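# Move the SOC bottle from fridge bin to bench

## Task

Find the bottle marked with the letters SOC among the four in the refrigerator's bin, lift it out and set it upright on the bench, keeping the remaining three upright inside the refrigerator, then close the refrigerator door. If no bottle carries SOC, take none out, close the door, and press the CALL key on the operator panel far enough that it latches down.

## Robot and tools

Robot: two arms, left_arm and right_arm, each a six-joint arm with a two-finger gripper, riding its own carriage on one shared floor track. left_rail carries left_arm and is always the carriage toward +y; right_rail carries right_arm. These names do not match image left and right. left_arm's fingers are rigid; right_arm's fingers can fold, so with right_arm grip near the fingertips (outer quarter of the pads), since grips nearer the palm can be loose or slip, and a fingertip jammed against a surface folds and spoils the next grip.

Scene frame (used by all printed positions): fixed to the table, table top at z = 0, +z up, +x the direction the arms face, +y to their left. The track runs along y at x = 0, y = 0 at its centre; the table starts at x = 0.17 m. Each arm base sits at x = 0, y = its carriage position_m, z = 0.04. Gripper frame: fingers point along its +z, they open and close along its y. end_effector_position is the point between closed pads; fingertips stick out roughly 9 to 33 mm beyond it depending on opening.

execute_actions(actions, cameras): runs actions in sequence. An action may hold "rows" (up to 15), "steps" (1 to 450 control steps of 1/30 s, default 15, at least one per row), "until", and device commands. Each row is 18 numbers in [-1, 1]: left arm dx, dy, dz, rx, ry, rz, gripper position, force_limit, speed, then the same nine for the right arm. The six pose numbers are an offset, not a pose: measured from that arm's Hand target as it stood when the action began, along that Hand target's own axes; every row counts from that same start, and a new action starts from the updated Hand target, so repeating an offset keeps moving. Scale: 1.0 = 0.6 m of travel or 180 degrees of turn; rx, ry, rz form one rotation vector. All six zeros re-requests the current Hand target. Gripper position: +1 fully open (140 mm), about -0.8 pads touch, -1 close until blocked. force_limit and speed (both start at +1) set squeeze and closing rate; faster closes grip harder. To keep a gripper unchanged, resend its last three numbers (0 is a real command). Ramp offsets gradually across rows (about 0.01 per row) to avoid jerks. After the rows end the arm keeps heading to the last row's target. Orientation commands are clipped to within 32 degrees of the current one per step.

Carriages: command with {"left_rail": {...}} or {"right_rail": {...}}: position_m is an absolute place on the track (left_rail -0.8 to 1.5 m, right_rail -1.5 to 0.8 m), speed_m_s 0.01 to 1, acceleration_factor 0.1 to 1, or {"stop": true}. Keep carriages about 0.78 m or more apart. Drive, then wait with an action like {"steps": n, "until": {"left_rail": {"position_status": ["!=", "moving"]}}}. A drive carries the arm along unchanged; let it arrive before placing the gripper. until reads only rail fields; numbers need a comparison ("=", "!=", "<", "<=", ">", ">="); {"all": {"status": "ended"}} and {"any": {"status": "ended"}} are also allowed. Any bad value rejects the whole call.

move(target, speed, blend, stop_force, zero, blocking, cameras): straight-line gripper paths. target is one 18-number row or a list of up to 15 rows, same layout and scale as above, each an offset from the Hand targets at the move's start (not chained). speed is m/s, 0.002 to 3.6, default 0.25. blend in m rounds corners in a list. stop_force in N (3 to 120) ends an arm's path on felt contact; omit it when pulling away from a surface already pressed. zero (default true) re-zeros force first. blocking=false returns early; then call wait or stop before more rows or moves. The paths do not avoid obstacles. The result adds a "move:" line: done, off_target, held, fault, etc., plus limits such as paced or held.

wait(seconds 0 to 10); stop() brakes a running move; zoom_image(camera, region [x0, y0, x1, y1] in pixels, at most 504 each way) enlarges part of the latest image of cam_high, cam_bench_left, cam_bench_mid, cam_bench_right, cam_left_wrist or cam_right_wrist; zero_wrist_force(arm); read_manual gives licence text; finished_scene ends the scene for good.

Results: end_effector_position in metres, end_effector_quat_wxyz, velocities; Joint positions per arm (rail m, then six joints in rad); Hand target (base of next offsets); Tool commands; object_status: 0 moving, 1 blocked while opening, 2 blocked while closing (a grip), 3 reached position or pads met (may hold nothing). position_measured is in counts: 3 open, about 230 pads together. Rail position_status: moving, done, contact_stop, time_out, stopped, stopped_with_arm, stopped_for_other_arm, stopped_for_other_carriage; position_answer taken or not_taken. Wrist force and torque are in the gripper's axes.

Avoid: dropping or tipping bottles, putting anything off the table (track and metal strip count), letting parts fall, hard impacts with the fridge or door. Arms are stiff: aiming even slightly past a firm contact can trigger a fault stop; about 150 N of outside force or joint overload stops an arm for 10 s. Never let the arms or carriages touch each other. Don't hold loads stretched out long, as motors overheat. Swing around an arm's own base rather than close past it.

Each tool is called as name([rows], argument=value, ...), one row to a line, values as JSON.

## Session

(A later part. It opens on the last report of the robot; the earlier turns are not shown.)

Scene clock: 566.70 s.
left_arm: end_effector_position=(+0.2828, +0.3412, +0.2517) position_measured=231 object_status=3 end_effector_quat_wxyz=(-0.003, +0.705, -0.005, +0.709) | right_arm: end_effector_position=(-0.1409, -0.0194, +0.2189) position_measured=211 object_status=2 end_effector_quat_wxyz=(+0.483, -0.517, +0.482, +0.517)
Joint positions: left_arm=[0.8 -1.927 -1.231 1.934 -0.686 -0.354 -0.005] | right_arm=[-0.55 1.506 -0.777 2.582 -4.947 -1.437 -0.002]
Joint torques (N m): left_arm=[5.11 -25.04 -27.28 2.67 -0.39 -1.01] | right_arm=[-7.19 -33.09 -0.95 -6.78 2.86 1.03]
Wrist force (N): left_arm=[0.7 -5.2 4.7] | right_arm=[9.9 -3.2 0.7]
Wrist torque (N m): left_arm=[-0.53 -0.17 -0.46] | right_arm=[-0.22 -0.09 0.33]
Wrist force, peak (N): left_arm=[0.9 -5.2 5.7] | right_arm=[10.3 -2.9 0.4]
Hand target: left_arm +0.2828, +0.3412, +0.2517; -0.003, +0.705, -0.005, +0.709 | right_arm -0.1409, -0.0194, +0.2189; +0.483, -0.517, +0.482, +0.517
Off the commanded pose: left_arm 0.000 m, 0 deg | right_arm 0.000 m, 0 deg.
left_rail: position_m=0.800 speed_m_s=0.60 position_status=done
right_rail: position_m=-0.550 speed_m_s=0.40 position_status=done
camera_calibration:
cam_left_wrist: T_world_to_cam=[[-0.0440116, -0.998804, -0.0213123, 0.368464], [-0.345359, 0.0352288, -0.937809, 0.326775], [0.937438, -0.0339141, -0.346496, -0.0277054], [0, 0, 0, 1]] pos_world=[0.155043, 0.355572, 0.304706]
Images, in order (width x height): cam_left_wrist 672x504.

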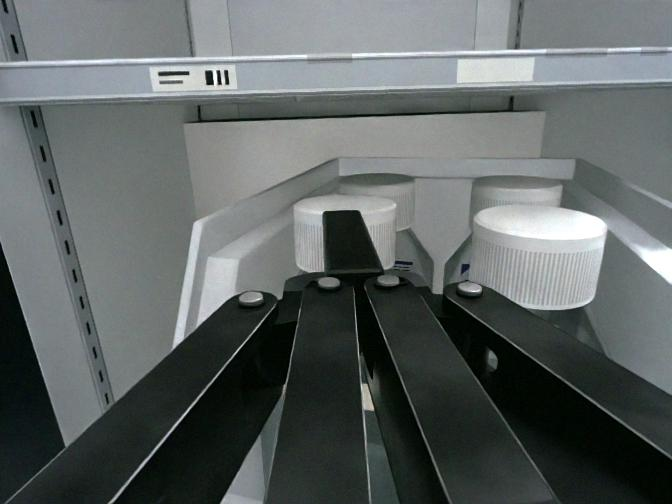

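move([
  [0,0,-0.16,0,0,0,-1,-0.3,-0.7,0,0,0,0,0,0,-1,0.6,-0.2],
  [0.003,0.112,-0.16,0,0,0,-1,-0.3,-0.7,0,0,0,0,0,0,-1,0.6,-0.2],
], speed=0.15, blend=[0.01,0])

execute_actions([
  {"rows":[[0,0,0,0,0,0,-0.14,-0.3,0,0,0,0,0,0,0,-1,0.6,-0.2]],"steps":30},
], cameras=["cam_left_wrist"])

Scene clock: 579.20 s.
left_arm: end_effector_position=(+0.1866, +0.2743, +0.2522) position_measured=231 object_status=3 end_effector_quat_wxyz=(-0.003, +0.705, -0.005, +0.709) | right_arm: end_effector_position=(-0.1409, -0.0194, +0.2189) position_measured=211 object_status=2 end_effector_quat_wxyz=(+0.483, -0.517, +0.482, +0.517)
Joint positions: left_arm=[0.8 -2.053 -1.072 1.685 -0.601 -0.48 0] | right_arm=[-0.55 1.506 -0.777 2.582 -4.947 -1.437 -0.002]
Joint torques (N m): left_arm=[5.06 -27.75 -28.37 3.77 1.42 -1.1] | right_arm=[-7.15 -33 -0.13 -6.68 2.82 0.9]
Wrist force (N): left_arm=[1.0 -5.3 5.2] | right_arm=[10.2 -2.8 0.8]
Wrist torque (N m): left_arm=[-0.58 -0.27 -0.45] | right_arm=[-0.19 -0.10 0.33]
Wrist force, peak (N): left_arm=[0.9 -5.4 5.9] | right_arm=[10.4 -2.8 0.5]
Hand target: left_arm +0.1866, +0.2742, +0.2522; -0.003, +0.705, -0.005, +0.709 | right_arm -0.1409, -0.0194, +0.2189; +0.483, -0.517, +0.482, +0.517
Off the commanded pose: left_arm 0.000 m, 0 deg | right_arm 0.000 m, 0 deg.
left_rail: position_m=0.800 speed_m_s=0.60 position_status=done
right_rail: position_m=-0.550 speed_m_s=0.40 position_status=done
move: done

Scene clock: 580.40 s.
left_arm: end_effector_position=(+0.1866, +0.2742, +0.2522) position_measured=146 object_status=3 end_effector_quat_wxyz=(-0.003, +0.705, -0.005, +0.709) | right_arm: end_effector_position=(-0.1409, -0.0194, +0.2189) position_measured=211 object_status=2 end_effector_quat_wxyz=(+0.483, -0.517, +0.482, +0.517)
Joint positions: left_arm=[0.8 -2.053 -1.072 1.685 -0.6 -0.48 0] | right_arm=[-0.55 1.506 -0.777 2.582 -4.947 -1.437 -0.002]
Joint torques (N m): left_arm=[4.61 -26.94 -28.04 3.84 1.41 -1.14] | right_arm=[-6.54 -33.21 -1.09 -6.66 2.91 0.87]
Wrist force (N): left_arm=[1.0 -5.4 5.2] | right_arm=[9.8 -2.8 0.6]
Wrist torque (N m): left_arm=[-0.61 -0.24 -0.45] | right_arm=[-0.18 -0.04 0.33]
Wrist force, peak (N): left_arm=[1.0 -5.5 5.5] | right_arm=[10.4 -2.7 0.6]
Hand target: left_arm +0.1866, +0.2742, +0.2522; -0.003, +0.705, -0.005, +0.709 | right_arm -0.1409, -0.0194, +0.2189; +0.483, -0.517, +0.482, +0.517
Off the commanded pose: left_arm 0.000 m, 0 deg | right_arm 0.000 m, 0 deg.
left_rail: position_m=0.800 speed_m_s=0.60 position_status=done
right_rail: position_m=-0.550 speed_m_s=0.40 position_status=done
camera_calibration:
cam_left_wrist: T_world_to_cam=[[-0.0440116, -0.998804, -0.0213123, 0.297321], [-0.345359, 0.0352288, -0.937809, 0.296381], [0.937438, -0.0339141, -0.346496, 0.0603772], [0, 0, 0, 1]] pos_world=[0.0588435, 0.288572, 0.305206]
Images, in order (width x height): cam_left_wrist 672x504.

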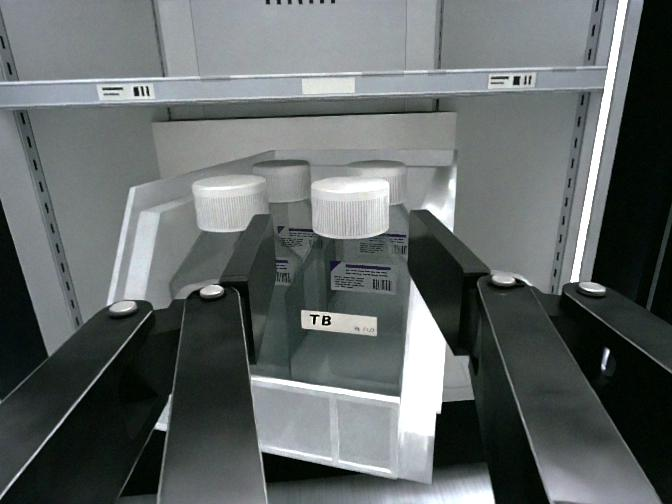

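move([
  [-0.009,0.014,0,0,0,0,-0.14,-0.3,0,0,0,0,0,0,0,-1,0.6,-0.2],
  [-0.009,0.014,0.178,0,0,0,-0.14,-0.3,0,0,0,0,0,0,0,-1,0.6,-0.2],
], speed=0.06, stop_force=6)

execute_actions([
  {"rows":[[0,0,0,0,0,0,-1,-0.3,-0.7,0,0,0,0,0,0,-1,0.6,-0.2]],"steps":60},
], cameras=["cam_left_wrist"])

Scene clock: 588.47 s.
left_arm: end_effector_position=(+0.2349, +0.2660, +0.2470) position_measured=146 object_status=3 end_effector_quat_wxyz=(-0.003, +0.705, -0.005, +0.709) | right_arm: end_effector_position=(-0.1409, -0.0194, +0.2189) position_measured=211 object_status=2 end_effector_quat_wxyz=(+0.483, -0.517, +0.482, +0.517)
Joint positions: left_arm=[0.8 -1.963 -1.066 1.691 -0.61 -0.39 -0.003] | right_arm=[-0.55 1.506 -0.777 2.582 -4.947 -1.437 -0.002]
Joint torques (N m): left_arm=[-8.6 -27.87 -27.57 3.27 -1.03 1.33] | right_arm=[-6.72 -32.62 -0.35 -6.73 2.71 0.71]
Wrist force (N): left_arm=[1.0 -5.3 5.5] | right_arm=[10.0 -2.9 0.5]
Wrist torque (N m): left_arm=[-0.58 -0.25 -0.46] | right_arm=[-0.19 -0.08 0.33]
Wrist force, peak (N): left_arm=[3.2 -6.2 7.1] | right_arm=[10.3 -3.0 0.5]
Hand target: left_arm +0.2349, +0.2660, +0.2470; -0.003, +0.705, -0.005, +0.709 (not the last commanded pose) | right_arm -0.1409, -0.0194, +0.2189; +0.483, -0.517, +0.482, +0.517
Off the commanded pose: left_arm 0.058 m, 0 deg | right_arm 0.000 m, 0 deg.
left_rail: position_m=0.800 speed_m_s=0.60 position_status=done
right_rail: position_m=-0.550 speed_m_s=0.40 position_status=done
move: contact (left_arm); path passed 1 of 2 targets

Scene clock: 590.67 s.
left_arm: end_effector_position=(+0.2349, +0.2660, +0.2470) position_measured=231 object_status=3 end_effector_quat_wxyz=(-0.003, +0.705, -0.005, +0.709) | right_arm: end_effector_position=(-0.1409, -0.0194, +0.2189) position_measured=211 object_status=2 end_effector_quat_wxyz=(+0.483, -0.517, +0.482, +0.517)
Joint positions: left_arm=[0.8 -1.963 -1.066 1.691 -0.61 -0.39 -0.003] | right_arm=[-0.55 1.506 -0.777 2.582 -4.947 -1.437 -0.002]
Joint torques (N m): left_arm=[-8.8 -27.71 -27.62 3.32 -0.97 1.24] | right_arm=[-7.09 -32.56 -0.44 -6.57 2.59 0.73]
Wrist force (N): left_arm=[0.8 -5.1 5.5] | right_arm=[9.7 -2.9 0.8]
Wrist torque (N m): left_arm=[-0.53 -0.22 -0.45] | right_arm=[-0.17 -0.05 0.33]
Wrist force, peak (N): left_arm=[0.9 -5.4 5.8] | right_arm=[10.1 -2.8 0.5]
Hand target: left_arm +0.2349, +0.2660, +0.2470; -0.003, +0.705, -0.005, +0.709 | right_arm -0.1409, -0.0194, +0.2189; +0.483, -0.517, +0.482, +0.517
Off the commanded pose: left_arm 0.000 m, 0 deg | right_arm 0.000 m, 0 deg.
left_rail: position_m=0.800 speed_m_s=0.60 position_status=done
right_rail: position_m=-0.550 speed_m_s=0.40 position_status=done
camera_calibration:
cam_left_wrist: T_world_to_cam=[[-0.0439147, -0.998807, -0.0213435, 0.291044], [-0.345274, 0.0352214, -0.937841, 0.308386], [0.937474, -0.0338156, -0.346409, 0.012924], [0, 0, 0, 1]] pos_world=[0.107143, 0.280272, 0.299906]
Images, in order (width x height): cam_left_wrist 672x504.

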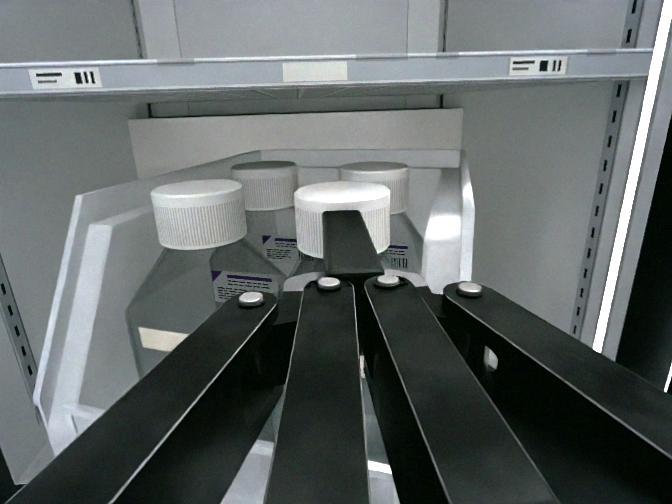

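execute_actions([
  {"rows":[[0,0,0,0,0,0,-0.14,-0.3,0,0,0,0,0,0,0,-1,0.6,-0.2]],"steps":30},
])

move([
  [-0.003,0.0055,0,0,0,0,-0.14,-0.3,0,0,0,0,0,0,0,-1,0.6,-0.2],
  [-0.003,0.0055,0.117,0,0,0,-0.14,-0.3,0,0,0,0,0,0,0,-1,0.6,-0.2],
], speed=0.05, stop_force=10)

execute_actions([
  {"rows":[[0,0,0,0,0,0,-1,-0.3,-0.7,0,0,0,0,0,0,-1,0.6,-0.2]],"steps":60},
], cameras=["cam_left_wrist"])

Scene clock: 597.73 s.
left_arm: end_effector_position=(+0.2349, +0.2660, +0.2470) position_measured=146 object_status=3 end_effector_quat_wxyz=(-0.003, +0.705, -0.005, +0.709) | right_arm: end_effector_position=(-0.1409, -0.0194, +0.2189) position_measured=211 object_status=2 end_effector_quat_wxyz=(+0.483, -0.517, +0.482, +0.517)
Joint positions: left_arm=[0.8 -1.963 -1.066 1.691 -0.61 -0.39 -0.003] | right_arm=[-0.55 1.506 -0.777 2.582 -4.947 -1.437 -0.002]
Joint torques (N m): left_arm=[-8.36 -27.49 -27.64 3.29 -0.28 1.05] | right_arm=[-7.24 -31.84 0 -6.51 1.85 0.6]
Wrist force (N): left_arm=[0.9 -5.4 5.6] | right_arm=[9.5 -3.2 0.6]
Wrist torque (N m): left_arm=[-0.59 -0.22 -0.45] | right_arm=[-0.23 -0.03 0.33]
Wrist force, peak (N): left_arm=[1.1 -5.5 5.7] | right_arm=[10.2 -2.8 0.6]
Hand target: left_arm +0.2349, +0.2660, +0.2470; -0.003, +0.705, -0.005, +0.709 | right_arm -0.1409, -0.0194, +0.2189; +0.483, -0.517, +0.482, +0.517
Off the commanded pose: left_arm 0.000 m, 0 deg | right_arm 0.000 m, 0 deg.
left_rail: position_m=0.800 speed_m_s=0.60 position_status=done
right_rail: position_m=-0.550 speed_m_s=0.40 position_status=done

Scene clock: 600.40 s.
left_arm: end_effector_position=(+0.3051, +0.2625, +0.2456) position_measured=146 object_status=3 end_effector_quat_wxyz=(-0.003, +0.705, -0.005, +0.709) | right_arm: end_effector_position=(-0.1409, -0.0194, +0.2189) position_measured=211 object_status=2 end_effector_quat_wxyz=(+0.483, -0.517, +0.482, +0.517)
Joint positions: left_arm=[0.8 -1.833 -1.066 1.697 -0.607 -0.26 -0.011] | right_arm=[-0.55 1.506 -0.777 2.582 -4.947 -1.437 -0.002]
Joint torques (N m): left_arm=[9.73 -26.43 -26.11 3.59 0.55 -1.03] | right_arm=[-6.6 -32.25 0.35 -6.48 1.57 0.57]
Wrist force (N): left_arm=[4.2 -3.7 -2.6] | right_arm=[10.1 -3.6 0.4]
Wrist torque (N m): left_arm=[-0.91 -0.37 -0.57] | right_arm=[-0.18 -0.10 0.33]
Wrist force, peak (N): left_arm=[10.4 -3.1 -4.3] | right_arm=[10.7 -4.1 0.8]
Hand target: left_arm +0.3051, +0.2625, +0.2456; -0.003, +0.705, -0.005, +0.709 | right_arm -0.1409, -0.0194, +0.2189; +0.483, -0.517, +0.482, +0.517
Off the commanded pose: left_arm 0.000 m, 0 deg | right_arm 0.000 m, 0 deg.
left_rail: position_m=0.800 speed_m_s=0.60 position_status=done
right_rail: position_m=-0.550 speed_m_s=0.40 position_status=done
move: done

Scene clock: 602.60 s.
left_arm: end_effector_position=(+0.3051, +0.2625, +0.2455) position_measured=231 object_status=3 end_effector_quat_wxyz=(-0.003, +0.705, -0.005, +0.709) | right_arm: end_effector_position=(-0.1409, -0.0194, +0.2189) position_measured=211 object_status=2 end_effector_quat_wxyz=(+0.483, -0.517, +0.482, +0.517)
Joint positions: left_arm=[0.8 -1.833 -1.066 1.697 -0.607 -0.26 -0.011] | right_arm=[-0.55 1.506 -0.777 2.582 -4.947 -1.437 -0.002]
Joint torques (N m): left_arm=[-7.92 -37.24 -23.02 0.23 -1.04 -0.84] | right_arm=[-6.78 -32.54 -1.15 -6.44 1.31 0.59]
Wrist force (N): left_arm=[0.5 -5.3 4.4] | right_arm=[9.6 -2.8 0.7]
Wrist torque (N m): left_arm=[-0.56 -0.14 -0.45] | right_arm=[-0.20 -0.11 0.33]
Wrist force, peak (N): left_arm=[1.0 -5.7 4.8] | right_arm=[10.0 -2.8 0.6]
Hand target: left_arm +0.3051, +0.2625, +0.2456; -0.003, +0.705, -0.005, +0.709 | right_arm -0.1409, -0.0194, +0.2189; +0.483, -0.517, +0.482, +0.517
Off the commanded pose: left_arm 0.000 m, 0 deg | right_arm 0.000 m, 0 deg.
left_rail: position_m=0.800 speed_m_s=0.60 position_status=done
right_rail: position_m=-0.550 speed_m_s=0.40 position_status=done
camera_calibration:
cam_left_wrist: T_world_to_cam=[[-0.0439147, -0.998807, -0.0213435, 0.290701], [-0.345274, 0.0352214, -0.937841, 0.331431], [0.937474, -0.0338156, -0.346409, -0.0534866], [0, 0, 0, 1]] pos_world=[0.177343, 0.276872, 0.298506]
Images, in order (width x height): cam_left_wrist 672x504.

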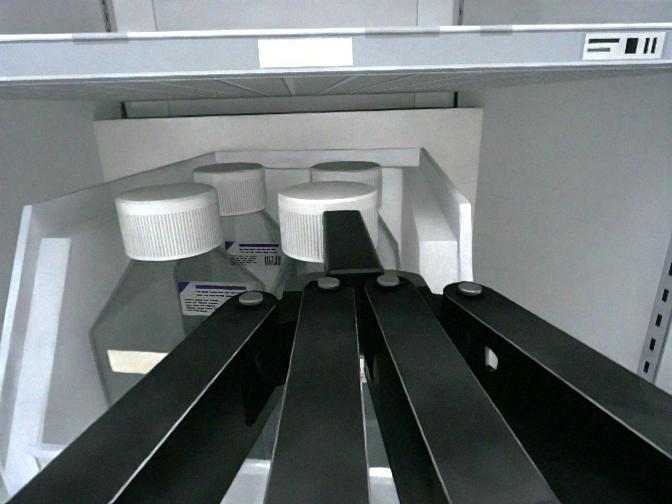

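move([
  [0,0,-0.1,0,0,0,-0.4,0.3,0,0,0,0,0,0,0,-1,0.6,-0.2],
  [-0.006,0.061,-0.07,0,0,0,-0.4,0.3,0,0,0,0,0,0,0,-1,0.6,-0.2],
], speed=0.15, cameras=["cam_left_wrist"])

Scene clock: 624.37 s.
left_arm: end_effector_position=(+0.2630, +0.2262, +0.2413) position_measured=179 object_status=3 end_effector_quat_wxyz=(-0.003, +0.705, -0.005, +0.709) | right_arm: end_effector_position=(-0.1409, -0.0194, +0.2189) position_measured=211 object_status=2 end_effector_quat_wxyz=(+0.483, -0.517, +0.482, +0.517)
Joint positions: left_arm=[0.8 -1.888 -0.985 1.573 -0.569 -0.315 -0.007] | right_arm=[-0.55 1.506 -0.777 2.582 -4.947 -1.437 -0.002]
Joint torques (N m): left_arm=[4.8 -32.31 -27.1 3.55 1.58 -1.23] | right_arm=[-6.19 -31.68 -0.17 -6.3 0.14 0.24]
Wrist force (N): left_arm=[0.9 -5.8 4.6] | right_arm=[9.2 -2.6 0.6]
Wrist torque (N m): left_arm=[-0.68 -0.22 -0.49] | right_arm=[-0.16 -0.04 0.34]
Wrist force, peak (N): left_arm=[1.0 -5.5 5.5] | right_arm=[9.8 -2.8 0.6]
Hand target: left_arm +0.2631, +0.2261, +0.2413; -0.003, +0.705, -0.005, +0.709 | right_arm -0.1409, -0.0194, +0.2189; +0.483, -0.517, +0.482, +0.517
Off the commanded pose: left_arm 0.000 m, 0 deg | right_arm 0.000 m, 0 deg.
left_rail: position_m=0.800 speed_m_s=0.60 position_status=done
right_rail: position_m=-0.550 speed_m_s=0.40 position_status=done
move: done
camera_calibration:
cam_left_wrist: T_world_to_cam=[[-0.0439177, -0.998807, -0.0213458, 0.252407], [-0.345362, 0.0352278, -0.937808, 0.314239], [0.937441, -0.0338143, -0.346497, -0.0166747], [0, 0, 0, 1]] pos_world=[0.135243, 0.240472, 0.294306]
Images, in order (width x height): cam_left_wrist 672x504.

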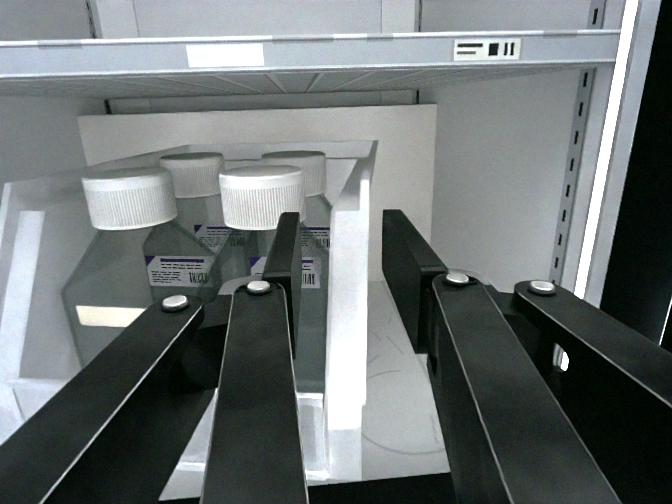

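move([
  [0,0.0095,0,0,0,0,-0.4,0.3,0,0,0,0,0,0,0,-1,0.6,-0.2],
  [0,0.0095,0.105,0,0,0,-0.4,0.3,0,0,0,0,0,0,0,-1,0.6,-0.2],
], speed=0.06, stop_force=10)

execute_actions([
  {"rows":[[0,0,0,0,0,0,-1,0.3,-0.4,0,0,0,0,0,0,-1,0.6,-0.2]],"steps":45},
])

move([
  [0.001,0,-0.19,0,0,0,-1,0.3,-0.4,0,0,0,0,0,0,-1,0.6,-0.2],
], speed=0.04, cameras=["cam_left_wrist"])

Scene clock: 635.43 s.
left_arm: end_effector_position=(+0.3260, +0.2202, +0.2416) position_measured=179 object_status=3 end_effector_quat_wxyz=(-0.003, +0.705, -0.005, +0.709) | right_arm: end_effector_position=(-0.1409, -0.0194, +0.2189) position_measured=211 object_status=2 end_effector_quat_wxyz=(+0.483, -0.517, +0.482, +0.517)
Joint positions: left_arm=[0.8 -1.777 -0.975 1.555 -0.551 -0.204 -0.017] | right_arm=[-0.55 1.506 -0.777 2.582 -4.947 -1.437 -0.002]
Joint torques (N m): left_arm=[4.46 -31.72 -28.25 3.19 1.39 -1.03] | right_arm=[-6.67 -31.61 -0.21 -6.08 -1.16 0.09]
Wrist force (N): left_arm=[0.8 -5.7 4.6] | right_arm=[8.8 -2.8 0.9]
Wrist torque (N m): left_arm=[-0.65 -0.18 -0.47] | right_arm=[-0.20 -0.01 0.33]
Wrist force, peak (N): left_arm=[0.9 -6.3 4.7] | right_arm=[9.8 -2.8 0.7]
Hand target: left_arm +0.3260, +0.2202, +0.2416; -0.003, +0.705, -0.005, +0.709 | right_arm -0.1409, -0.0194, +0.2189; +0.483, -0.517, +0.482, +0.517
Off the commanded pose: left_arm 0.000 m, 0 deg | right_arm 0.000 m, 0 deg.
left_rail: position_m=0.800 speed_m_s=0.60 position_status=done
right_rail: position_m=-0.550 speed_m_s=0.40 position_status=done
move: done

Scene clock: 637.13 s.
left_arm: end_effector_position=(+0.3260, +0.2202, +0.2416) position_measured=202 object_status=2 end_effector_quat_wxyz=(-0.003, +0.705, -0.005, +0.709) | right_arm: end_effector_position=(-0.1409, -0.0194, +0.2189) position_measured=211 object_status=2 end_effector_quat_wxyz=(+0.483, -0.517, +0.482, +0.517)
Joint positions: left_arm=[0.8 -1.777 -0.975 1.555 -0.551 -0.204 -0.017] | right_arm=[-0.55 1.506 -0.777 2.582 -4.947 -1.437 -0.002]
Joint torques (N m): left_arm=[-9.17 -46.39 -6.68 -0.44 -2.69 -0.95] | right_arm=[-6.97 -31.27 -0.77 -6.02 -1.3 0.12]
Wrist force (N): left_arm=[-1.7 -3.2 10.4] | right_arm=[8.1 -2.5 0.8]
Wrist torque (N m): left_arm=[-1.69 -0.03 0.14] | right_arm=[-0.22 -0.04 0.33]
Wrist force, peak (N): left_arm=[-1.9 -2.7 11.1] | right_arm=[9.6 -2.6 0.5]
Hand target: left_arm +0.3260, +0.2202, +0.2416; -0.003, +0.705, -0.005, +0.709 | right_arm -0.1409, -0.0194, +0.2189; +0.483, -0.517, +0.482, +0.517
Off the commanded pose: left_arm 0.000 m, 0 deg | right_arm 0.000 m, 0 deg.
left_rail: position_m=0.800 speed_m_s=0.60 position_status=done
right_rail: position_m=-0.550 speed_m_s=0.40 position_status=done

Scene clock: 640.40 s.
left_arm: end_effector_position=(+0.2123, +0.2205, +0.2415) position_measured=202 object_status=2 end_effector_quat_wxyz=(-0.003, +0.705, -0.005, +0.709) | right_arm: end_effector_position=(-0.1409, -0.0194, +0.2189) position_measured=211 object_status=2 end_effector_quat_wxyz=(+0.483, -0.517, +0.482, +0.517)
Joint positions: left_arm=[0.8 -1.969 -0.962 1.532 -0.555 -0.396 -0.003] | right_arm=[-0.55 1.506 -0.777 2.582 -4.947 -1.437 -0.002]
Joint torques (N m): left_arm=[-9.58 -36.15 -30.92 4.12 -1.74 0.98] | right_arm=[-6.43 -31.19 -0.71 -6.07 -1.63 0.23]
Wrist force (N): left_arm=[-7.4 -5.2 8.6] | right_arm=[8.1 -3.0 0.5]
Wrist torque (N m): left_arm=[-1.23 -0.15 -0.24] | right_arm=[-0.20 -0.05 0.33]
Wrist force, peak (N): left_arm=[0.9 -5.5 12.1] | right_arm=[9.3 -2.0 0.4]
Hand target: left_arm +0.2120, +0.2205, +0.2415; -0.003, +0.705, -0.005, +0.709 | right_arm -0.1409, -0.0194, +0.2189; +0.483, -0.517, +0.482, +0.517
Off the commanded pose: left_arm 0.000 m, 0 deg | right_arm 0.000 m, 0 deg.
left_rail: position_m=0.800 speed_m_s=0.60 position_status=done
right_rail: position_m=-0.550 speed_m_s=0.40 position_status=done
move: done
camera_calibration:
cam_left_wrist: T_world_to_cam=[[-0.0439156, -0.998807, -0.0213463, 0.244591], [-0.345274, 0.0352244, -0.937841, 0.297117], [0.937474, -0.0338156, -0.346409, 0.0307051], [0, 0, 0, 1]] pos_world=[0.084543, 0.234872, 0.294506]
Images, in order (width x height): cam_left_wrist 672x504.

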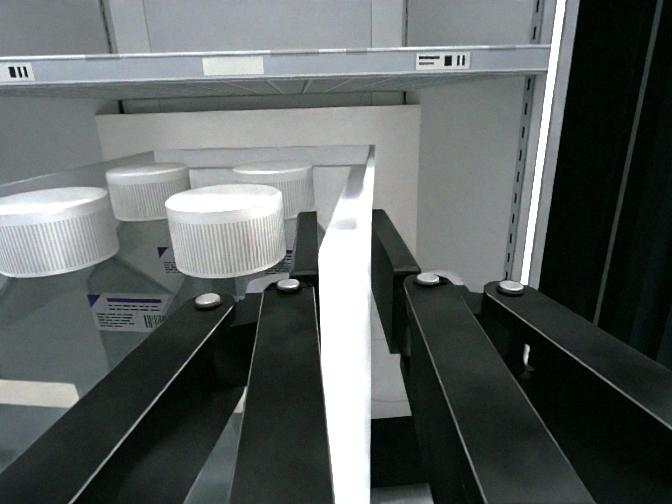

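move([
  [0,0,0,0,0,0,-0.4,-0.3,-0.5,0,0,0,0,0,0,-1,0.6,-0.2],
  [0,0,-0.11,0,0,0,-0.4,-0.3,-0.5,0,0,0,0,0,0,-1,0.6,-0.2],
  [0.0275,-0.0767,-0.11,0,0,0,-0.17,-0.3,0,0,0,0,0,0,0,-1,0.6,-0.2],
], speed=[0.05,0.1,0.15], cameras=["cam_left_wrist"])

Scene clock: 651.90 s.
left_arm: end_effector_position=(+0.1461, +0.2665, +0.2582) position_measured=150 object_status=3 end_effector_quat_wxyz=(-0.003, +0.705, -0.005, +0.709) | right_arm: end_effector_position=(-0.1409, -0.0194, +0.2189) position_measured=211 object_status=2 end_effector_quat_wxyz=(+0.483, -0.517, +0.482, +0.517)
Joint positions: left_arm=[0.8 -2.113 -1.043 1.62 -0.565 -0.539 0.001] | right_arm=[-0.55 1.506 -0.777 2.582 -4.947 -1.437 -0.002]
Joint torques (N m): left_arm=[-7.75 -49.69 -5.16 -1.23 -1.04 1.39] | right_arm=[-6.86 -30.79 0.46 -4.27 -0.72 -0.07]
Wrist force (N): left_arm=[1.9 -5.1 4.8] | right_arm=[6.5 -3.2 0.6]
Wrist torque (N m): left_arm=[-0.53 -0.43 -0.56] | right_arm=[-0.16 0.01 0.33]
Wrist force, peak (N): left_arm=[-7.7 -5.4 9.0] | right_arm=[10.3 -2.6 0.9]
Hand target: left_arm +0.1460, +0.2665, +0.2582; -0.003, +0.705, -0.005, +0.709 | right_arm -0.1409, -0.0194, +0.2189; +0.483, -0.517, +0.482, +0.517
Off the commanded pose: left_arm 0.000 m, 0 deg | right_arm 0.000 m, 0 deg.
left_rail: position_m=0.800 speed_m_s=0.60 position_status=done
right_rail: position_m=-0.550 speed_m_s=0.40 position_status=done
move: done
camera_calibration:
cam_left_wrist: T_world_to_cam=[[-0.0439147, -0.998807, -0.0213435, 0.287883], [-0.345274, 0.0352214, -0.937841, 0.288212], [0.937474, -0.0338156, -0.346409, 0.100068], [0, 0, 0, 1]] pos_world=[0.018343, 0.280772, 0.311106]
Images, in order (width x height): cam_left_wrist 672x504.

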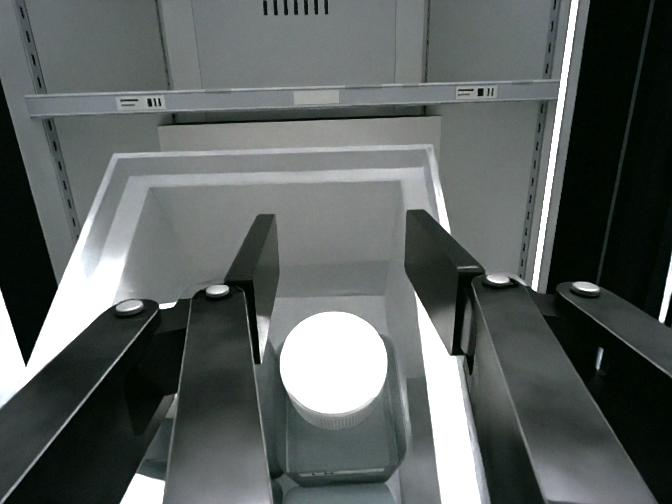

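move(target=[0.15,0.0,-0.2,0,0.05,0,-0.17,-0.3,0,0,0,0,0,0,0,-1,0.6,-0.2], speed=0.15, cameras=["cam_left_wrist","cam_bench_left","cam_high"])

Scene clock: 656.43 s.
left_arm: end_effector_position=(+0.0256, +0.2658, +0.3474) position_measured=150 object_status=3 end_effector_quat_wxyz=(-0.003, +0.647, -0.005, +0.762) | right_arm: end_effector_position=(-0.1409, -0.0194, +0.2189) position_measured=211 object_status=2 end_effector_quat_wxyz=(+0.483, -0.517, +0.482, +0.517)
Joint positions: left_arm=[0.8 -2.28 -0.94 1.338 -0.15 -0.72 -0.177] | right_arm=[-0.55 1.506 -0.777 2.582 -4.947 -1.437 -0.002]
Joint torques (N m): left_arm=[-8.06 -34.01 -28.15 5.02 -1.2 -1.06] | right_arm=[-6.91 -30.65 0.03 -3.66 0.77 -0.13]
Wrist force (N): left_arm=[1.5 -4.9 5.0] | right_arm=[6.6 -3.4 0.6]
Wrist torque (N m): left_arm=[-0.39 -0.35 -0.44] | right_arm=[-0.20 0.02 0.33]
Wrist force, peak (N): left_arm=[1.3 -5.4 5.3] | right_arm=[7.4 -3.1 0.6]
Hand target: left_arm +0.0255, +0.2658, +0.3474; -0.003, +0.647, -0.005, +0.762 | right_arm -0.1409, -0.0194, +0.2189; +0.483, -0.517, +0.482, +0.517
Off the commanded pose: left_arm 0.000 m, 0 deg | right_arm 0.000 m, 0 deg.
left_rail: position_m=0.800 speed_m_s=0.60 position_status=done
right_rail: position_m=-0.550 speed_m_s=0.40 position_status=done
move: done
camera_calibration:
cam_left_wrist: T_world_to_cam=[[-0.0418267, -0.99874, -0.0277127, 0.285981], [-0.194415, 0.0353425, -0.980282, 0.341169], [0.980027, -0.0356143, -0.195648, 0.190952], [0, 0, 0, 1]] pos_world=[-0.108848, 0.280364, 0.379727]
Images, in order (width x height): cam_high 672x504, cam_bench_left 672x504, cam_left_wrist 672x504.

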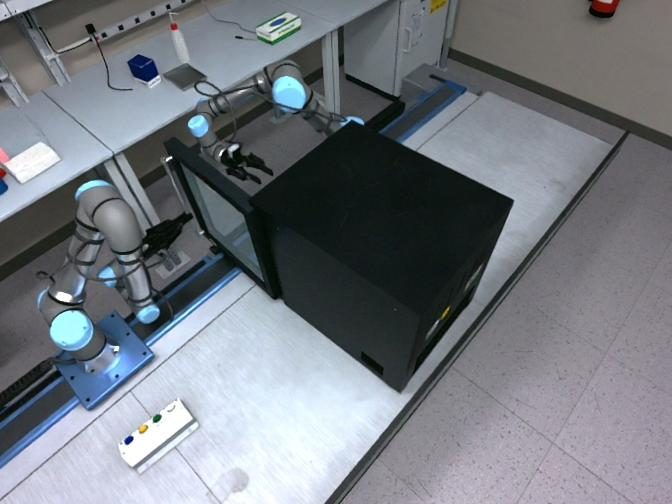

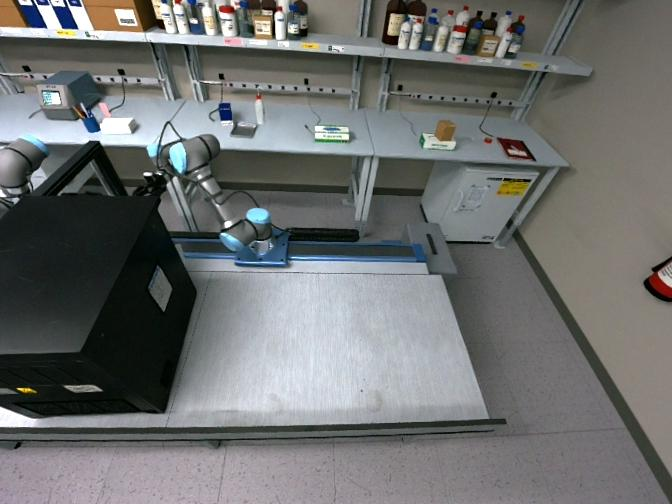

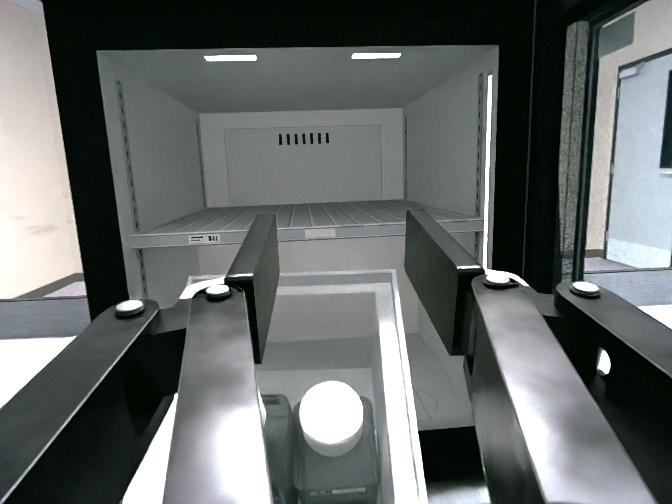

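move(target=[0.107,-0.033,-0.033,0,-0.25,0,1,-0.3,0,0,0,0,0,0,0,-1,0.6,-0.2], speed=0.3, cameras=["cam_left_wrist"])

zoom_image(camera="cam_left_wrist", region=[130, 50, 550, 470])

Scene clock: 662.90 s.
left_arm: end_effector_position=(-0.0044, +0.2849, +0.4078) position_measured=3 object_status=3 end_effector_quat_wxyz=(-0.004, +0.890, -0.003, +0.457) | right_arm: end_effector_position=(-0.1409, -0.0194, +0.2189) position_measured=211 object_status=2 end_effector_quat_wxyz=(+0.483, -0.517, +0.482, +0.517)
Joint positions: left_arm=[0.8 -2.266 -1.34 1.24 -0.737 -0.901 0.618] | right_arm=[-0.55 1.506 -0.777 2.582 -4.947 -1.437 -0.002]
Joint torques (N m): left_arm=[4.85 -43.69 -33.55 -3.62 0.33 1.55] | right_arm=[-6.37 -30.58 -0.31 -3.71 2.98 -0.22]
Wrist force (N): left_arm=[2.1 -5.3 3.3] | right_arm=[6.5 -3.4 0.8]
Wrist torque (N m): left_arm=[-0.88 -0.27 -0.48] | right_arm=[-0.19 0.01 0.33]
Wrist force, peak (N): left_arm=[1.7 -5.0 5.4] | right_arm=[7.4 -3.4 0.5]
Hand target: left_arm -0.0044, +0.2849, +0.4078; -0.004, +0.890, -0.004, +0.457 | right_arm -0.1409, -0.0194, +0.2189; +0.483, -0.517, +0.482, +0.517
Off the commanded pose: left_arm 0.000 m, 0 deg | right_arm 0.000 m, 0 deg.
left_rail: position_m=0.800 speed_m_s=0.60 position_status=done
right_rail: position_m=-0.550 speed_m_s=0.40 position_status=done
move: done
camera_calibration:
cam_left_wrist: T_world_to_cam=[[-0.0420147, -0.999104, 0.00516086, 0.292197], [-0.83055, 0.0320545, -0.556021, 0.219024], [0.555357, -0.0276474, -0.831152, 0.487843], [0, 0, 0, 1]] pos_world=[-0.0767406, 0.298402, 0.525745]
Images, in order (width x height): cam_left_wrist 672x504.

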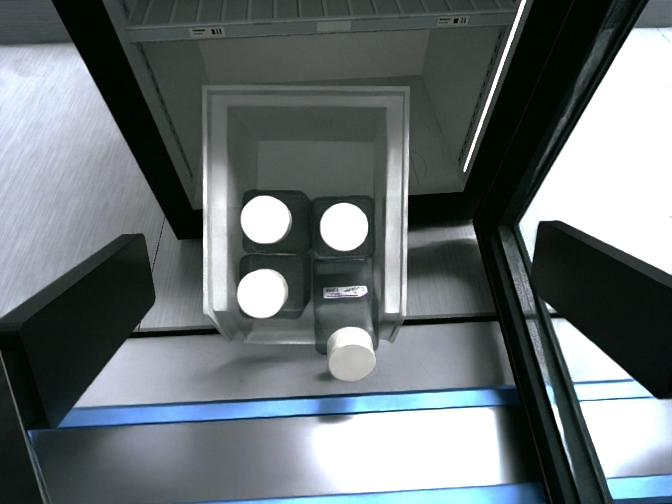

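Scaled by 1.200 from the camera's 672x504 image, which has a finer 960x720 frame.

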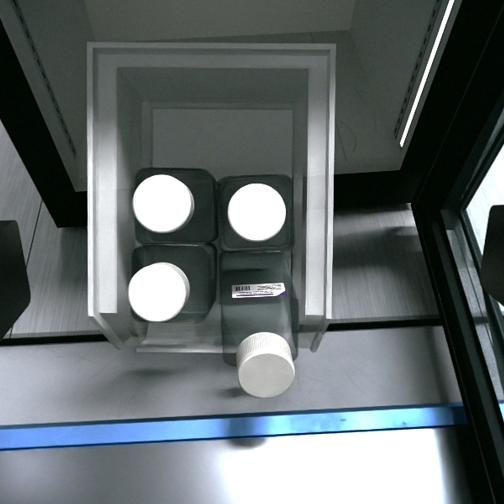

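move(target=[-0.331,0.012,0.19,0,0.059,0,-0.03,-0.3,0,0,0,0,0,0,0,-1,0.6,-0.2], speed=0.2, cameras=["cam_left_wrist"])

Scene clock: 696.47 s.
left_arm: end_effector_position=(-0.0275, +0.2804, +0.1801) position_measured=132 object_status=3 end_effector_quat_wxyz=(-0.004, +0.844, -0.004, +0.537) | right_arm: end_effector_position=(-0.1409, -0.0194, +0.2189) position_measured=211 object_status=2 end_effector_quat_wxyz=(+0.483, -0.517, +0.482, +0.517)
Joint positions: left_arm=[0.8 -2.329 -1.106 1.606 -1.095 -0.855 0.43] | right_arm=[-0.55 1.506 -0.777 2.582 -4.947 -1.437 -0.002]
Joint torques (N m): left_arm=[-7.65 -28.77 -6.98 -2.94 2.3 -1.12] | right_arm=[-6.08 -30.87 0.4 -3.68 2.93 -0.41]
Wrist force (N): left_arm=[1.7 -5.3 3.9] | right_arm=[6.4 -3.4 1.0]
Wrist torque (N m): left_arm=[-0.81 -0.28 -0.38] | right_arm=[-0.19 0.03 0.33]
Wrist force, peak (N): left_arm=[3.8 -5.6 2.5] | right_arm=[7.4 -3.3 0.6]
Hand target: left_arm -0.0276, +0.2803, +0.1799; -0.004, +0.844, -0.004, +0.537 | right_arm -0.1409, -0.0194, +0.2189; +0.483, -0.517, +0.482, +0.517
Off the commanded pose: left_arm 0.000 m, 0 deg | right_arm 0.000 m, 0 deg.
left_rail: position_m=0.800 speed_m_s=0.60 position_status=done
right_rail: position_m=-0.550 speed_m_s=0.40 position_status=done
move: done
camera_calibration:
cam_left_wrist: T_world_to_cam=[[-0.0443006, -0.999015, -0.00243616, 0.289162], [-0.714163, 0.033374, -0.699183, 0.101943], [0.698576, -0.0292344, -0.714938, 0.294829], [0, 0, 0, 1]] pos_world=[-0.120347, 0.294094, 0.282765]
Images, in order (width x height): cam_left_wrist 672x504.

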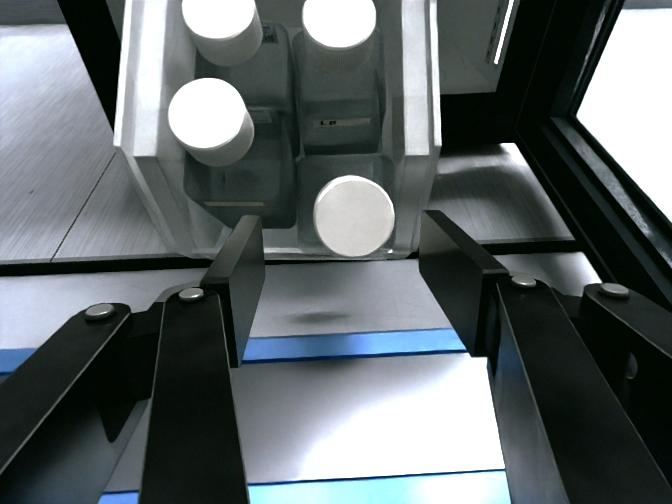

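zoom_image(camera="cam_left_wrist", region=[130, 0, 450, 270])

Scaled by 1.575 from the camera's 672x504 image, which has a finer 960x720 frame.

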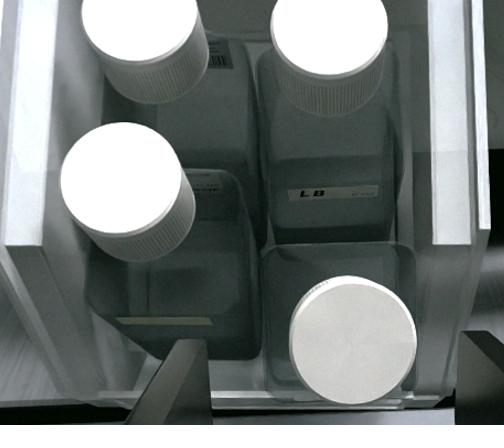

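move([
  [-0.017,0.019,0,0,0,0,-0.03,-0.3,0,0,0,0,0,0,0,-1,0.6,-0.2],
  [-0.017,0.019,0.165,0,0,0,-0.03,-0.3,0,0,0,0,0,0,0,-1,0.6,-0.2],
], speed=0.08, stop_force=15)

execute_actions([
  {"rows":[[0,0,0,0,0,0,-1,-0.2,-0.6,0,0,0,0,0,0,-1,0.6,-0.2]],"steps":60},
], cameras=["cam_left_wrist"])

Scene clock: 713.77 s.
left_arm: end_effector_position=(+0.0578, +0.2693, +0.1286) position_measured=132 object_status=3 end_effector_quat_wxyz=(-0.004, +0.844, -0.004, +0.537) | right_arm: end_effector_position=(-0.1409, -0.0194, +0.2189) position_measured=211 object_status=2 end_effector_quat_wxyz=(+0.483, -0.517, +0.482, +0.517)
Joint positions: left_arm=[0.8 -2.203 -1.103 1.771 -1.336 -0.753 0.533] | right_arm=[-0.55 1.506 -0.777 2.582 -4.947 -1.437 -0.002]
Joint torques (N m): left_arm=[5 -47.77 -5.06 -3.3 2.49 1.4] | right_arm=[-5.76 -30.6 0.6 -3.57 3.02 -0.5]
Wrist force (N): left_arm=[1.7 -5.3 4.5] | right_arm=[7.0 -3.3 0.7]
Wrist torque (N m): left_arm=[-0.81 -0.26 -0.50] | right_arm=[-0.19 -0.01 0.33]
Wrist force, peak (N): left_arm=[1.7 -5.5 4.9] | right_arm=[7.5 -3.1 0.6]
Hand target: left_arm +0.0578, +0.2693, +0.1286; -0.004, +0.844, -0.004, +0.537 | right_arm -0.1409, -0.0194, +0.2189; +0.483, -0.517, +0.482, +0.517
Off the commanded pose: left_arm 0.000 m, 0 deg | right_arm 0.000 m, 0 deg.
left_rail: position_m=0.800 speed_m_s=0.60 position_status=done
right_rail: position_m=-0.550 speed_m_s=0.40 position_status=done
move: done

Scene clock: 715.97 s.
left_arm: end_effector_position=(+0.0578, +0.2693, +0.1286) position_measured=160 object_status=2 end_effector_quat_wxyz=(-0.004, +0.844, -0.004, +0.537) | right_arm: end_effector_position=(-0.1409, -0.0194, +0.2189) position_measured=211 object_status=2 end_effector_quat_wxyz=(+0.483, -0.517, +0.482, +0.517)
Joint positions: left_arm=[0.8 -2.203 -1.103 1.771 -1.336 -0.753 0.533] | right_arm=[-0.55 1.506 -0.777 2.582 -4.947 -1.437 -0.002]
Joint torques (N m): left_arm=[4.91 -36.88 -5.37 -2.33 1.91 1.03] | right_arm=[-5.99 -30.58 -0.32 -3.66 3.02 -0.39]
Wrist force (N): left_arm=[3.1 -6.0 -0.3] | right_arm=[6.4 -3.3 0.9]
Wrist torque (N m): left_arm=[-0.53 -0.33 -0.49] | right_arm=[-0.16 0.03 0.33]
Wrist force, peak (N): left_arm=[3.3 -6.4 -0.3] | right_arm=[7.5 -3.4 0.5]
Hand target: left_arm +0.0578, +0.2693, +0.1286; -0.004, +0.844, -0.004, +0.537 | right_arm -0.1409, -0.0194, +0.2189; +0.483, -0.517, +0.482, +0.517
Off the commanded pose: left_arm 0.000 m, 0 deg | right_arm 0.000 m, 0 deg.
left_rail: position_m=0.800 speed_m_s=0.60 position_status=done
right_rail: position_m=-0.550 speed_m_s=0.40 position_status=done
camera_calibration:
cam_left_wrist: T_world_to_cam=[[-0.0442965, -0.999015, -0.00243868, 0.281732], [-0.714064, 0.0333687, -0.699285, 0.127324], [0.698677, -0.0292345, -0.714839, 0.198007], [0, 0, 0, 1]] pos_world=[-0.0349462, 0.282994, 0.231266]
Images, in order (width x height): cam_left_wrist 672x504.

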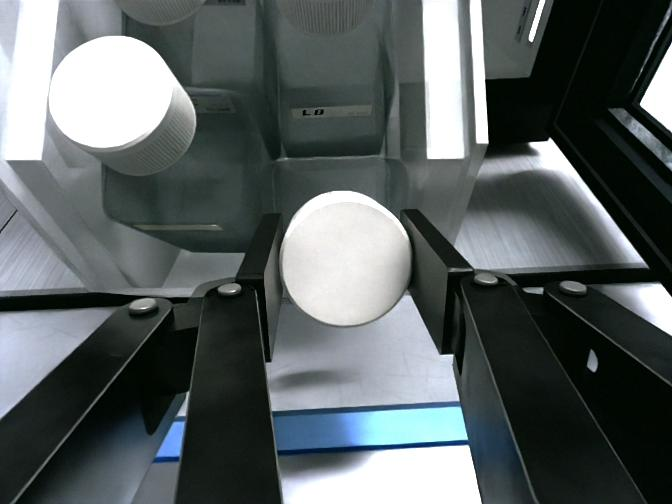

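execute_actions([
  {"rows":[[0,0,0,0,0,0,-0.98,0.2,-0.6,0,0,0,0,0,0,-1,0.6,-0.2]],"steps":30},
])

move([
  [0.071,0,-0.162,0,0,0,-0.98,0.2,-0.6,0,0,0,0,0,0,-1,0.6,-0.2],
  [0.328,0,-0.282,0,0,0,-0.98,0.2,-0.6,0,0,0,0,0,0,-1,0.6,-0.2],
], speed=[0.08,0.15], blend=[0.02,0], cameras=["cam_left_wrist"])

Scene clock: 724.93 s.
left_arm: end_effector_position=(+0.0578, +0.2693, +0.1286) position_measured=161 object_status=2 end_effector_quat_wxyz=(-0.004, +0.844, -0.004, +0.537) | right_arm: end_effector_position=(-0.1409, -0.0194, +0.2189) position_measured=211 object_status=2 end_effector_quat_wxyz=(+0.483, -0.517, +0.482, +0.517)
Joint positions: left_arm=[0.8 -2.203 -1.103 1.771 -1.336 -0.753 0.533] | right_arm=[-0.55 1.506 -0.777 2.582 -4.947 -1.437 -0.002]
Joint torques (N m): left_arm=[4.84 -31.43 -9.11 -0.36 1.22 -0.52] | right_arm=[-5.68 -30.83 0.44 -3.62 2.92 -0.66]
Wrist force (N): left_arm=[3.0 -6.3 -1.4] | right_arm=[7.2 -3.6 0.6]
Wrist torque (N m): left_arm=[-0.57 -0.34 -0.48] | right_arm=[-0.22 -0.01 0.33]
Wrist force, peak (N): left_arm=[3.3 -6.5 -1.8] | right_arm=[7.5 -3.3 0.6]
Hand target: left_arm +0.0578, +0.2693, +0.1286; -0.004, +0.844, -0.004, +0.537 | right_arm -0.1409, -0.0194, +0.2189; +0.483, -0.517, +0.482, +0.517
Off the commanded pose: left_arm 0.000 m, 0 deg | right_arm 0.000 m, 0 deg.
left_rail: position_m=0.800 speed_m_s=0.60 position_status=done
right_rail: position_m=-0.550 speed_m_s=0.40 position_status=done

Scene clock: 728.10 s.
left_arm: end_effector_position=(-0.0122, +0.2667, +0.3784) position_measured=161 object_status=2 end_effector_quat_wxyz=(-0.004, +0.844, -0.004, +0.537) | right_arm: end_effector_position=(-0.1409, -0.0194, +0.2189) position_measured=211 object_status=2 end_effector_quat_wxyz=(+0.483, -0.517, +0.482, +0.517)
Joint positions: left_arm=[0.8 -2.295 -1.221 1.247 -0.639 -0.827 0.457] | right_arm=[-0.55 1.506 -0.777 2.582 -4.947 -1.437 -0.002]
Joint torques (N m): left_arm=[5.11 -28.87 -34.11 2.63 0.4 -1.12] | right_arm=[-5.1 -30.33 0.12 -4.51 2.93 -0.63]
Wrist force (N): left_arm=[-2.2 -5.2 5.4] | right_arm=[6.1 -3.3 0.8]
Wrist torque (N m): left_arm=[-0.76 -0.14 -0.41] | right_arm=[-0.16 0.03 0.33]
Wrist force, peak (N): left_arm=[-2.7 -5.7 9.4] | right_arm=[7.6 -3.2 0.6]
Hand target: left_arm -0.0122, +0.2667, +0.3785; -0.004, +0.844, -0.004, +0.537 | right_arm -0.1409, -0.0194, +0.2189; +0.483, -0.517, +0.482, +0.517
Off the commanded pose: left_arm 0.000 m, 0 deg | right_arm 0.000 m, 0 deg.
left_rail: position_m=0.800 speed_m_s=0.60 position_status=done
right_rail: position_m=-0.550 speed_m_s=0.40 position_status=done
move: done
camera_calibration:
cam_left_wrist: T_world_to_cam=[[-0.0444381, -0.999009, -0.00243919, 0.276626], [-0.714057, 0.0334702, -0.699287, 0.252081], [0.698676, -0.0293333, -0.714837, 0.425431], [0, 0, 0, 1]] pos_world=[-0.104945, 0.280394, 0.481066]
Images, in order (width x height): cam_left_wrist 672x504.

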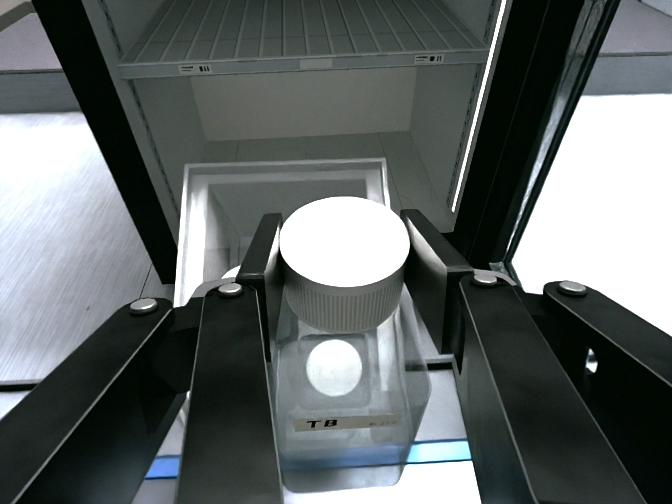

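execute_actions([
  {"left_rail":{"position_m":1.15,"speed_m_s":0.3},"steps":150,"until":{"all":{"status":"ended"}}},
])

move([
  [0.1,-0.3,0.35,0,0,0,-0.98,0.2,-0.6,0,0,0,0,0,0,-1,0.6,-0.2],
  [-0.1,-0.3,0.583,0,0,0,-0.98,0.2,-0.6,0,0,0,0,0,0,-1,0.6,-0.2],
], speed=[0.2,0.15], blend=[0.03,0], cameras=["cam_left_wrist","cam_bench_left"])

Scene clock: 748.37 s.
left_arm: end_effector_position=(-0.0122, +0.6167, +0.3785) position_measured=161 object_status=2 end_effector_quat_wxyz=(-0.004, +0.844, -0.004, +0.537) | right_arm: end_effector_position=(-0.1409, -0.0194, +0.2189) position_measured=211 object_status=2 end_effector_quat_wxyz=(+0.483, -0.517, +0.482, +0.517)
Joint positions: left_arm=[1.15 -2.295 -1.221 1.247 -0.638 -0.827 0.457] | right_arm=[-0.55 1.506 -0.777 2.582 -4.947 -1.437 -0.002]
Joint torques (N m): left_arm=[1.7 -32.45 -27.99 1.61 1.27 -1.05] | right_arm=[-4.76 -31.01 0.43 -6.21 2.7 -0.82]
Wrist force (N): left_arm=[-2.4 -4.9 5.3] | right_arm=[6.4 -3.5 0.6]
Wrist torque (N m): left_arm=[-0.72 -0.11 -0.40] | right_arm=[-0.21 0.00 0.33]
Wrist force, peak (N): left_arm=[-2.2 -6.1 5.4] | right_arm=[7.1 -3.4 0.5]
Hand target: left_arm -0.0122, +0.6167, +0.3785; -0.004, +0.844, -0.004, +0.537 | right_arm -0.1409, -0.0194, +0.2189; +0.483, -0.517, +0.482, +0.517
Tool commands: left_gripper/position=-0.98 left_gripper/force_limit=+0.2 left_gripper/speed=-0.6 right_gripper/position=-1.0 right_gripper/force_limit=+0.6 right_gripper/speed=-0.2
Off the commanded pose: left_arm 0.000 m, 0 deg | right_arm 0.000 m, 0 deg.
left_rail: position_m=1.150 speed_m_s=0.30 position_status=done
right_rail: position_m=-0.550 speed_m_s=0.40 position_status=done

Scene clock: 751.93 s.
left_arm: end_effector_position=(+0.2797, +0.7983, +0.1781) position_measured=161 object_status=2 end_effector_quat_wxyz=(-0.004, +0.844, -0.004, +0.537) | right_arm: end_effector_position=(-0.1409, -0.0194, +0.2189) position_measured=211 object_status=2 end_effector_quat_wxyz=(+0.483, -0.517, +0.482, +0.517)
Joint positions: left_arm=[1.15 -1.965 -1.693 2.387 -1.574 -0.582 0.802] | right_arm=[-0.55 1.506 -0.777 2.582 -4.947 -1.437 -0.002]
Joint torques (N m): left_arm=[4.54 -2.75 -6.72 -4.18 3.53 1.29] | right_arm=[-4.82 -31.11 1.4 -6.24 2.68 -0.96]
Wrist force (N): left_arm=[-2.1 -5.5 5.5] | right_arm=[6.2 -3.3 0.8]
Wrist torque (N m): left_arm=[-0.85 -0.20 -0.49] | right_arm=[-0.17 0.03 0.33]
Wrist force, peak (N): left_arm=[-2.6 -5.7 6.4] | right_arm=[7.1 -3.4 0.6]
Hand target: left_arm +0.2797, +0.7983, +0.1781; -0.004, +0.844, -0.004, +0.537 | right_arm -0.1409, -0.0194, +0.2189; +0.483, -0.517, +0.482, +0.517
Off the commanded pose: left_arm 0.000 m, 0 deg | right_arm 0.000 m, 0 deg.
left_rail: position_m=1.150 speed_m_s=0.30 position_status=done
right_rail: position_m=-0.550 speed_m_s=0.40 position_status=done
move: done
camera_calibration:
cam_left_wrist: T_world_to_cam=[[-0.0443002, -0.999015, -0.00244243, 0.820162], [-0.714064, 0.033374, -0.699284, 0.302733], [0.698677, -0.0292344, -0.714839, 0.0938202], [0, 0, 0, 1]] pos_world=[0.186954, 0.811994, 0.280766]
Images, in order (width x height): cam_bench_left 672x504, cam_left_wrist 672x504.

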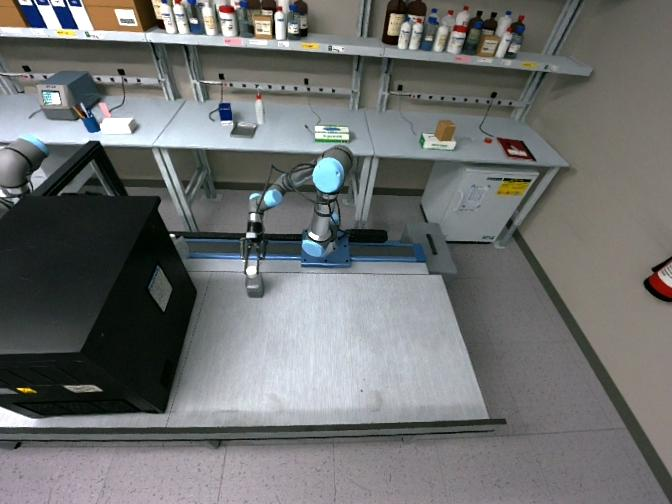

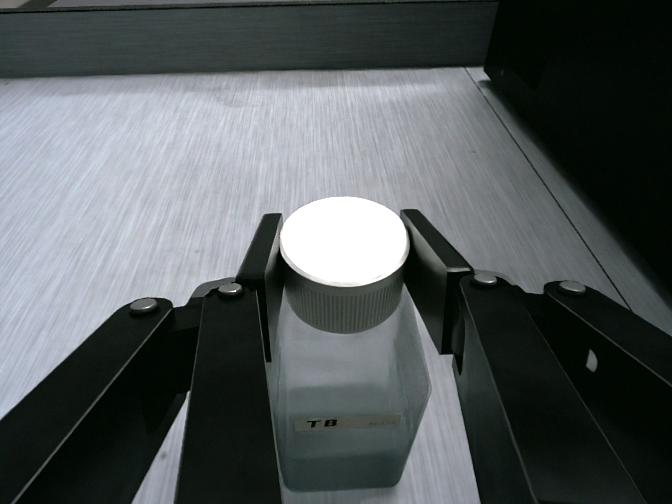

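move(target=[-0.0906,0,0.0424,0,0,0,-0.98,0.2,-0.6,0,0,0,0,0,0,-1,0.6,-0.2], speed=0.02, stop_force=4, cameras=["cam_left_wrist"])

Scene clock: 756.57 s.
left_arm: end_effector_position=(+0.2797, +0.7984, +0.1752) position_measured=161 object_status=2 end_effector_quat_wxyz=(-0.004, +0.844, -0.004, +0.537) | right_arm: end_effector_position=(-0.1409, -0.0194, +0.2189) position_measured=211 object_status=2 end_effector_quat_wxyz=(+0.483, -0.517, +0.482, +0.517)
Joint positions: left_arm=[1.15 -1.965 -1.687 2.392 -1.585 -0.582 0.802] | right_arm=[-0.55 1.506 -0.777 2.582 -4.947 -1.437 -0.002]
Joint torques (N m): left_arm=[-2.4 -23.28 -30.48 1.21 3.09 1.06] | right_arm=[-4.37 -30.49 1.05 -6.31 2.75 -0.84]
Wrist force (N): left_arm=[-1.9 -5.5 5.2] | right_arm=[6.5 -3.2 0.4]
Wrist torque (N m): left_arm=[-0.84 -0.27 -0.48] | right_arm=[-0.16 -0.01 0.33]
Wrist force, peak (N): left_arm=[16.5 -9.0 -4.3] | right_arm=[7.0 -3.3 0.6]
Hand target: left_arm +0.2797, +0.7984, +0.1752; -0.004, +0.844, -0.004, +0.537 (not the last commanded pose) | right_arm -0.1409, -0.0194, +0.2189; +0.483, -0.517, +0.482, +0.517
Off the commanded pose: left_arm 0.057 m, 0 deg | right_arm 0.000 m, 0 deg.
left_rail: position_m=1.150 speed_m_s=0.30 position_status=done
right_rail: position_m=-0.550 speed_m_s=0.40 position_status=done
move: contact (left_arm)
camera_calibration:
cam_left_wrist: T_world_to_cam=[[-0.0442966, -0.999015, -0.00258674, 0.820295], [-0.713963, 0.0334682, -0.699383, 0.300635], [0.698781, -0.0291335, -0.714742, 0.0916225], [0, 0, 0, 1]] pos_world=[0.186954, 0.812095, 0.277867]
Images, in order (width x height): cam_left_wrist 672x504.

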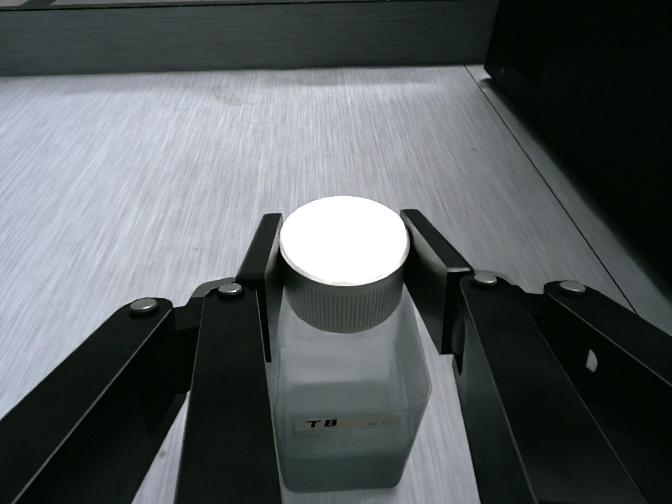

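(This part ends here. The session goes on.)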